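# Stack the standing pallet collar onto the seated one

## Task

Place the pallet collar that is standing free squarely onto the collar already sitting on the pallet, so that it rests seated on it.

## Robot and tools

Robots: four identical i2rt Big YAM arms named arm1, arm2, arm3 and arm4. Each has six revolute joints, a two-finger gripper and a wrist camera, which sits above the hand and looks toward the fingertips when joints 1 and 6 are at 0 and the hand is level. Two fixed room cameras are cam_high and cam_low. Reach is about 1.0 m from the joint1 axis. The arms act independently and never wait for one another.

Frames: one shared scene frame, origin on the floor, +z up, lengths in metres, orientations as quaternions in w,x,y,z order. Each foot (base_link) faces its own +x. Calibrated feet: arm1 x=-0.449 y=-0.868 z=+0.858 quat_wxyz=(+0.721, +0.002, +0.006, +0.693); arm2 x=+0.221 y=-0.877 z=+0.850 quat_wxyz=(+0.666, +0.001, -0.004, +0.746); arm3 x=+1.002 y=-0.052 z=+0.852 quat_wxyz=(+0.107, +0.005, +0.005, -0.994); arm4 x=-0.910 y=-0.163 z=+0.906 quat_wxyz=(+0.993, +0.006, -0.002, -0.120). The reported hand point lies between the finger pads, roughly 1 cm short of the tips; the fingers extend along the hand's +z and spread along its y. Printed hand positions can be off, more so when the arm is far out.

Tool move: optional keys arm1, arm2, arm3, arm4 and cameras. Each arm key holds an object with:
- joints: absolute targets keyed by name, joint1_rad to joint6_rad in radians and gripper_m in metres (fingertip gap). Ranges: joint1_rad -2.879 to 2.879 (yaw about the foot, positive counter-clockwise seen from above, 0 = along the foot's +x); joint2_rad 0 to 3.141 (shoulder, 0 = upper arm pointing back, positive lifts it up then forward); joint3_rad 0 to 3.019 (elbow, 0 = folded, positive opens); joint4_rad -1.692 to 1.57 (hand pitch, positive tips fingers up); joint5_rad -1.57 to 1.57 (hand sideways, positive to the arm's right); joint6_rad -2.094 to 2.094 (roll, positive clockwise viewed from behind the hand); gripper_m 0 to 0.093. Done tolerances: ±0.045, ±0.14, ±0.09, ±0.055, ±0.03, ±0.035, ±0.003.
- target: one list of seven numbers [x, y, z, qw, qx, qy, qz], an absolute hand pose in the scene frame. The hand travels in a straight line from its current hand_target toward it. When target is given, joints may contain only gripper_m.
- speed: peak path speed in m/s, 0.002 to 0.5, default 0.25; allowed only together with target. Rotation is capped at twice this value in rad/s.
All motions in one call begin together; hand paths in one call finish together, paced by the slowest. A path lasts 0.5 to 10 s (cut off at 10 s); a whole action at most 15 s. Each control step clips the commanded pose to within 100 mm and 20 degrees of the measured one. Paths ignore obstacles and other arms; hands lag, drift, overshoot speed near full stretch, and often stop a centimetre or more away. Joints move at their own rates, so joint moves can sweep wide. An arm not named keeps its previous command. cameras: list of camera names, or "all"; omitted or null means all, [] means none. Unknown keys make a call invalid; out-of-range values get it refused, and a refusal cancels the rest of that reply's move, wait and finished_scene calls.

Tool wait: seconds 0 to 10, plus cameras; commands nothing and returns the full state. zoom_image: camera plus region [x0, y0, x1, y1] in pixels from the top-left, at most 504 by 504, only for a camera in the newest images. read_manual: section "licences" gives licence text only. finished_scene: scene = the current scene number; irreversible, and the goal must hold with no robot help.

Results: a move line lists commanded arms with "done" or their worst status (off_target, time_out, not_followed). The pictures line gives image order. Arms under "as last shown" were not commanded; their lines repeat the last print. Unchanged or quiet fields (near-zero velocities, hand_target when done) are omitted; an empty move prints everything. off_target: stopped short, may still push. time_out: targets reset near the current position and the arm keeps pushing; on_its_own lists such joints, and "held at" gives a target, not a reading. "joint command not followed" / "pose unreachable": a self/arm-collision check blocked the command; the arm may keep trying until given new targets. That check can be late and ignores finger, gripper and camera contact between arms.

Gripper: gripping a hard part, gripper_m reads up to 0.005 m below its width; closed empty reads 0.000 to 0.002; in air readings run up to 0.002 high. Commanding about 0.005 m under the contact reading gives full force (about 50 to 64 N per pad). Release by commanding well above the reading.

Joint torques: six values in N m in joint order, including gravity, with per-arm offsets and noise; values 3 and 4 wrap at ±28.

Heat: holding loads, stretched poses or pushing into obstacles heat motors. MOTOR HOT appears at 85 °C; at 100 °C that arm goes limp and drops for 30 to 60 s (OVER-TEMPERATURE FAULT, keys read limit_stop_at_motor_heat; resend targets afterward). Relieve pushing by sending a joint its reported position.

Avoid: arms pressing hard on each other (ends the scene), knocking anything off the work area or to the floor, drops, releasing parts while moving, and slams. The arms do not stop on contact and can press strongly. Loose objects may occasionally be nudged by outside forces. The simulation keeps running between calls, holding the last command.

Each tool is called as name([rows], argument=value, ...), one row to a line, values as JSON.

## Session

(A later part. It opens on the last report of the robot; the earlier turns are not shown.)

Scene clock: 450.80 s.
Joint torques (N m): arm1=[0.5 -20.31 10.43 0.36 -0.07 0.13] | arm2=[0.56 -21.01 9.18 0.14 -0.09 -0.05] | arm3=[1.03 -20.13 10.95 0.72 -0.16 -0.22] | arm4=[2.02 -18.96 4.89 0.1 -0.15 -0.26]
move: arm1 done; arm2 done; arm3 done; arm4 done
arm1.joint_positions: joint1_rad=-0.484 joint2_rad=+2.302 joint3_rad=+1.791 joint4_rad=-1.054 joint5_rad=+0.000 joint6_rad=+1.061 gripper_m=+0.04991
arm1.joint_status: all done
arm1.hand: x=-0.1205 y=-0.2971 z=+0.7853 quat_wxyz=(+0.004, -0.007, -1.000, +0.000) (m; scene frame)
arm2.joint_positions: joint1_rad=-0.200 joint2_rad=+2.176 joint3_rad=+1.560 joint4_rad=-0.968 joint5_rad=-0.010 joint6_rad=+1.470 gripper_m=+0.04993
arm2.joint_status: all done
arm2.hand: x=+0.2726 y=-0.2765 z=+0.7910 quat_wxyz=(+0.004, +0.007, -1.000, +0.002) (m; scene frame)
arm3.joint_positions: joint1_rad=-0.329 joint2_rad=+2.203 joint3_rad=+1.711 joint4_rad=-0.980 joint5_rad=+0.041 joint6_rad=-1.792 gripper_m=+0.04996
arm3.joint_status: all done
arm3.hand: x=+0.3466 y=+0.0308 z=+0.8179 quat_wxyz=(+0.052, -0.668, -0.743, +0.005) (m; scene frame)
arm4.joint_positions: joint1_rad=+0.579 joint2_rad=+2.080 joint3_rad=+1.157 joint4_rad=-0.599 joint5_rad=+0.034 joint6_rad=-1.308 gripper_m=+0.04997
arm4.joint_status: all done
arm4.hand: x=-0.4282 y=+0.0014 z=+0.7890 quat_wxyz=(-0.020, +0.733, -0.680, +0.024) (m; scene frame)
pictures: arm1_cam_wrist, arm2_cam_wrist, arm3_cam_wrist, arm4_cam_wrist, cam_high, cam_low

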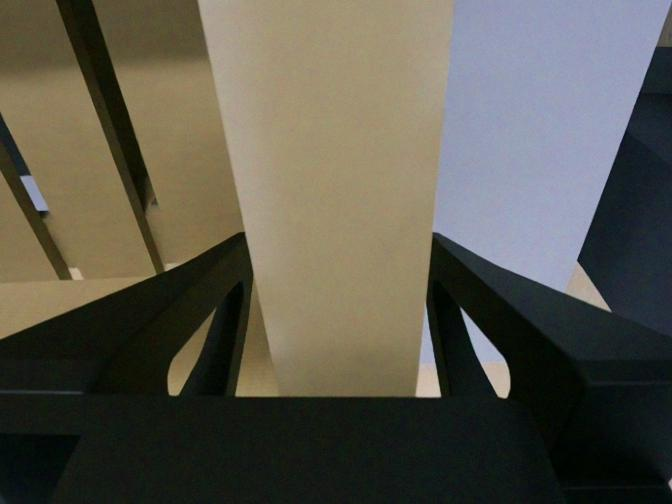

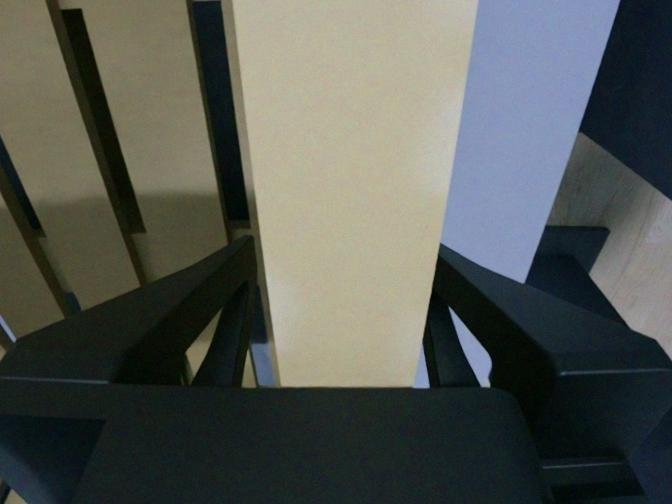

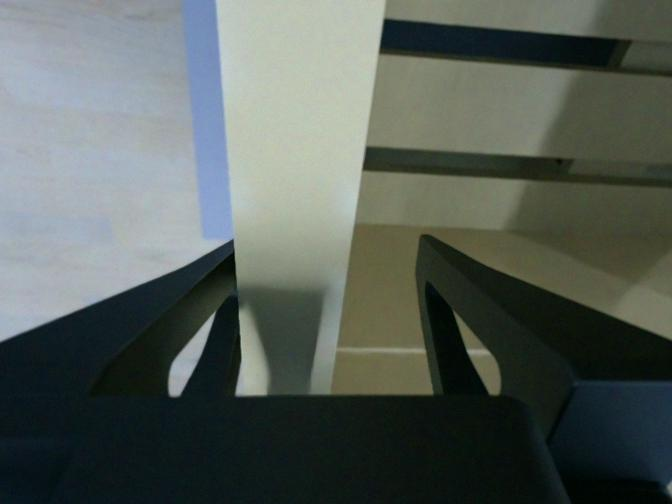

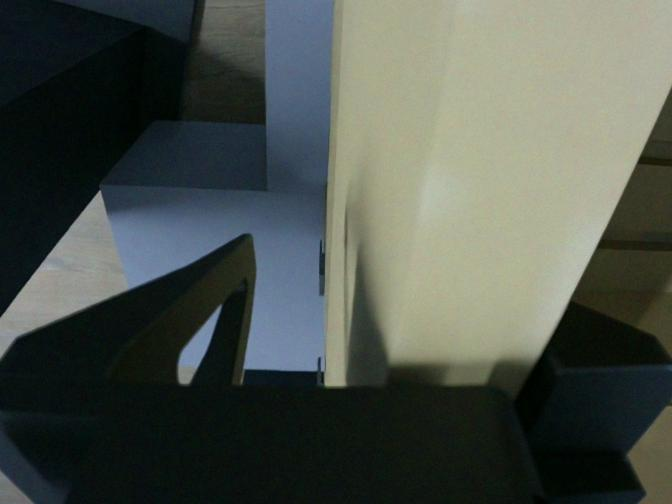

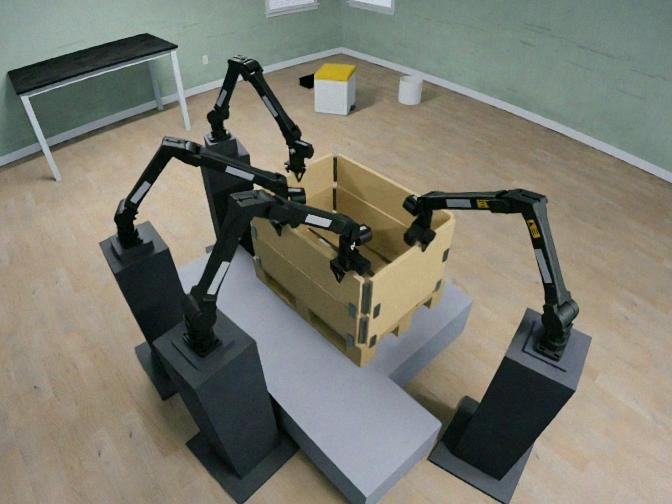

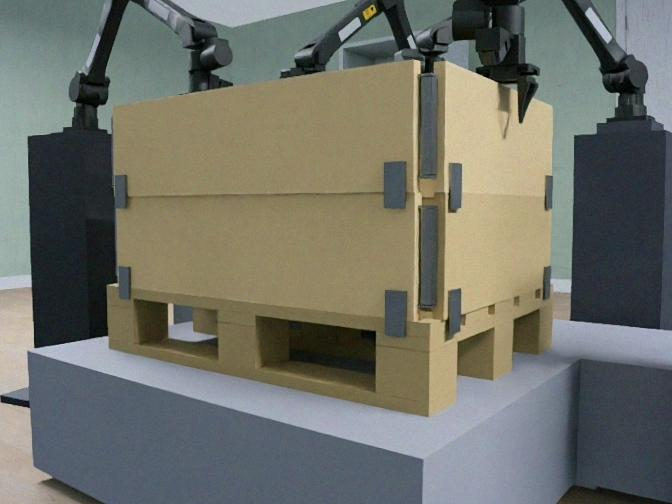

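move(arm1={"target":[-0.120,-0.297,0.93,0,0.01,1,0],"joints":{"gripper_m":0.07},"speed":0.1}, arm2={"target":[0.272,-0.275,0.93,0,-0.003,1,0],"joints":{"gripper_m":0.07},"speed":0.1}, arm3={"target":[0.350,0.031,0.95,0.05,-0.668,-0.743,0.005],"joints":{"gripper_m":0.07},"speed":0.1}, arm4={"target":[-0.424,0.002,0.95,-0.02,0.733,-0.68,0.024],"joints":{"gripper_m":0.07},"speed":0.1})

zoom_image(camera="cam_low", region=[90, 0, 590, 350])

zoom_image(camera="cam_high", region=[220, 120, 500, 380])

Scene clock: 457.57 s.
Joint torques (N m): arm1=[0.38 -22.01 15.17 -0.46 0.13 0.11] | arm2=[0.44 -22.65 12.37 -0.51 0.2 -0.07] | arm3=[0.85 -21.3 12.16 -0.01 -0.17 -0.11] | arm4=[0.09 -17.2 12.04 -0.05 -0.07 -0.09]
Motor temperatures (°C): arm1=[30 46 49 29 31 28 33] | arm2=[31 37 35 30 30 27 31] | arm3=[28 54 55 33 29 32 31] | arm4=[34 41 44 28 33 33 32]
move: arm1 off_target; arm2 off_target; arm3 off_target; arm4 off_target
arm1.joint_positions: joint1_rad=-0.484 joint2_rad=+2.155 joint3_rad=+1.849 joint4_rad=-1.317 joint5_rad=+0.003 joint6_rad=+1.061 gripper_m=+0.06989
arm1.joint_status: all done
arm1.hand: x=-0.1294 y=-0.3151 z=+0.8996 quat_wxyz=(+0.017, -0.006, -1.000, +0.026) (m; scene frame)
arm1.hand_target: x=-0.1209 y=-0.2984 z=+0.9303 quat_wxyz=(+0.000, -0.010, -1.000, -0.001) (m; scene frame)
arm1.hand_status: off_target (0.037 m and 3.6 deg from the pose sent, 0.145 m and 0.6 deg at the start)
arm2.joint_positions: joint1_rad=-0.200 joint2_rad=+2.023 joint3_rad=+1.636 joint4_rad=-1.240 joint5_rad=-0.007 joint6_rad=+1.470 gripper_m=+0.06991
arm2.joint_status: all done
arm2.hand: x=+0.2715 y=-0.2906 z=+0.9062 quat_wxyz=(+0.004, +0.007, -1.000, +0.023) (m; scene frame)
arm2.hand_target: x=+0.2718 y=-0.2761 z=+0.9302 quat_wxyz=(+0.000, +0.003, -1.000, +0.000) (m; scene frame)
arm2.hand_status: off_target (0.029 m and 2.8 deg from the pose sent, 0.139 m and 0.7 deg at the start)
arm3.joint_positions: joint1_rad=-0.329 joint2_rad=+2.073 joint3_rad=+1.791 joint4_rad=-1.244 joint5_rad=+0.039 joint6_rad=-1.792 gripper_m=+0.06994
arm3.joint_status: all done
arm3.hand: x=+0.3651 y=+0.0271 z=+0.9249 quat_wxyz=(+0.030, -0.668, -0.744, -0.010) (m; scene frame)
arm3.hand_target: x=+0.3510 y=+0.0308 z=+0.9505 quat_wxyz=(+0.050, -0.668, -0.743, +0.005) (m; scene frame)
arm3.hand_status: off_target (0.030 m and 2.9 deg from the pose sent, 0.132 m and 0.3 deg at the start)
arm4.joint_positions: joint1_rad=+0.582 joint2_rad=+1.819 joint3_rad=+1.208 joint4_rad=-0.973 joint5_rad=+0.034 joint6_rad=-1.309 gripper_m=+0.06996
arm4.joint_status: all done
arm4.hand: x=-0.4464 y=-0.0046 z=+0.9272 quat_wxyz=(+0.007, +0.735, -0.678, +0.010) (m; scene frame)
arm4.hand_target: x=-0.4277 y=+0.0007 z=+0.9503 quat_wxyz=(-0.015, +0.733, -0.680, +0.021) (m; scene frame)
arm4.hand_status: off_target (0.033 m and 3.5 deg from the pose sent, 0.161 m and 0.0 deg at the start)
pictures: arm1_cam_wrist, arm2_cam_wrist, arm3_cam_wrist, arm4_cam_wrist, cam_high, cam_low

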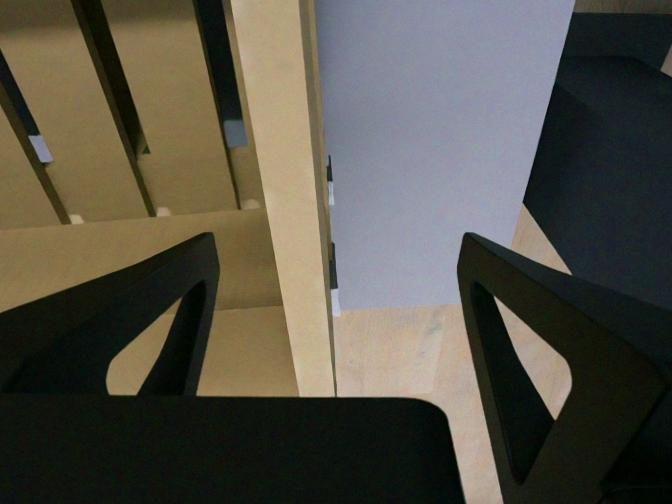

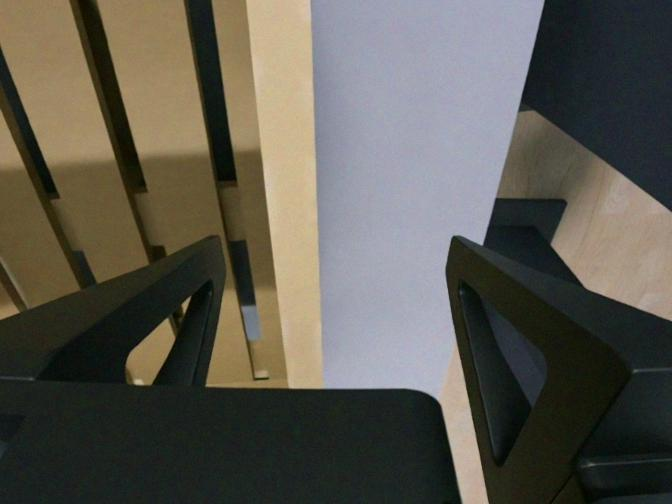

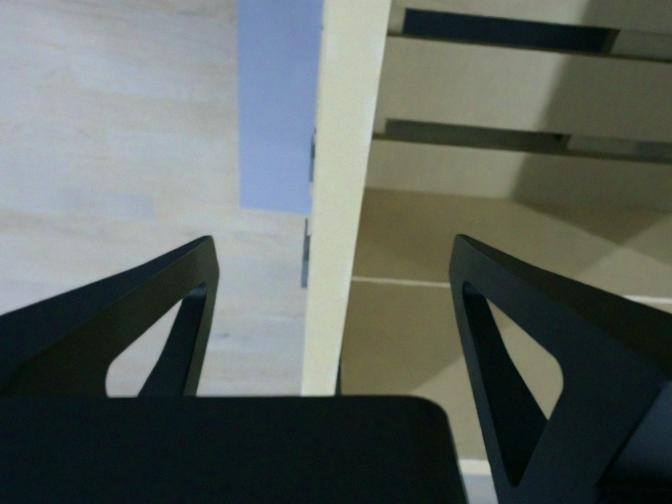

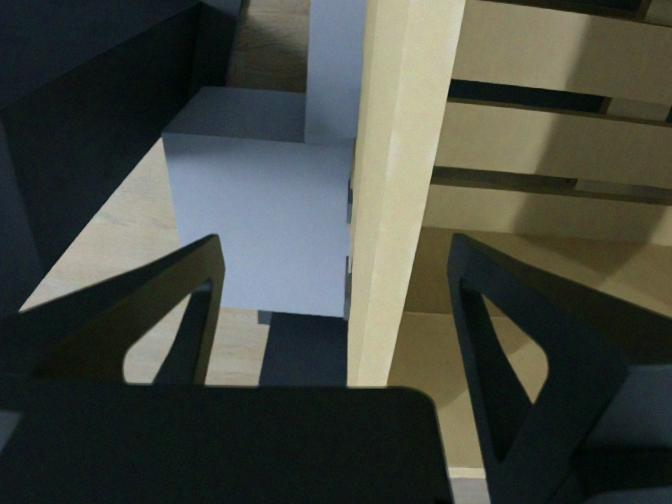

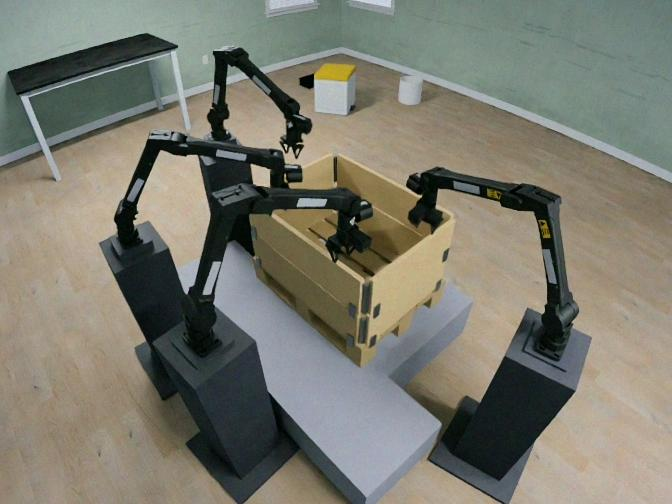

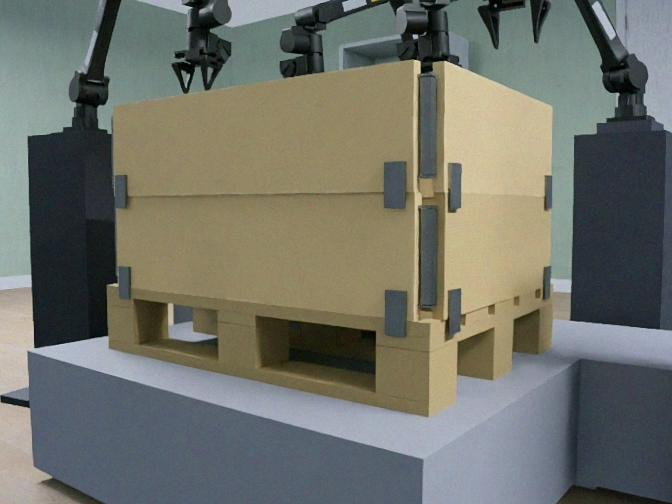

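Scaled by 1.008 from the camera's 672x504 image, which has a finer 960x720 frame.

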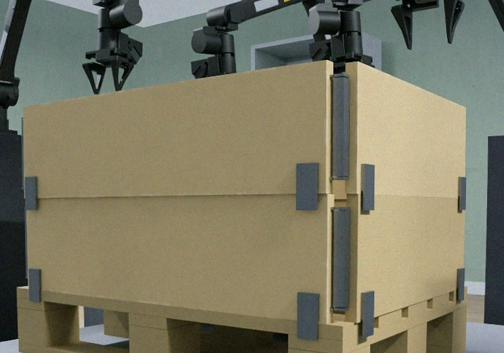

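Scaled by 1.800 from the camera's 672x504 image, which has a finer 960x720 frame.

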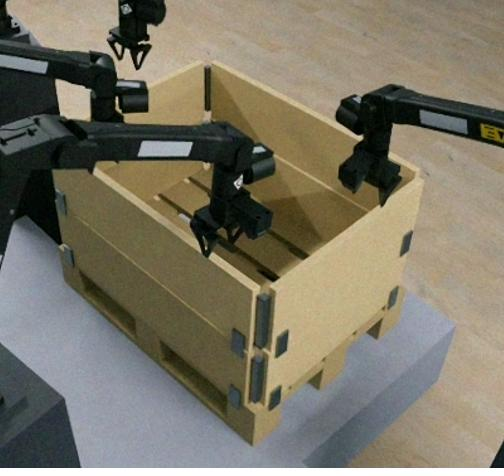

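finished_scene(scene=1)

The scene is finished: the task was done.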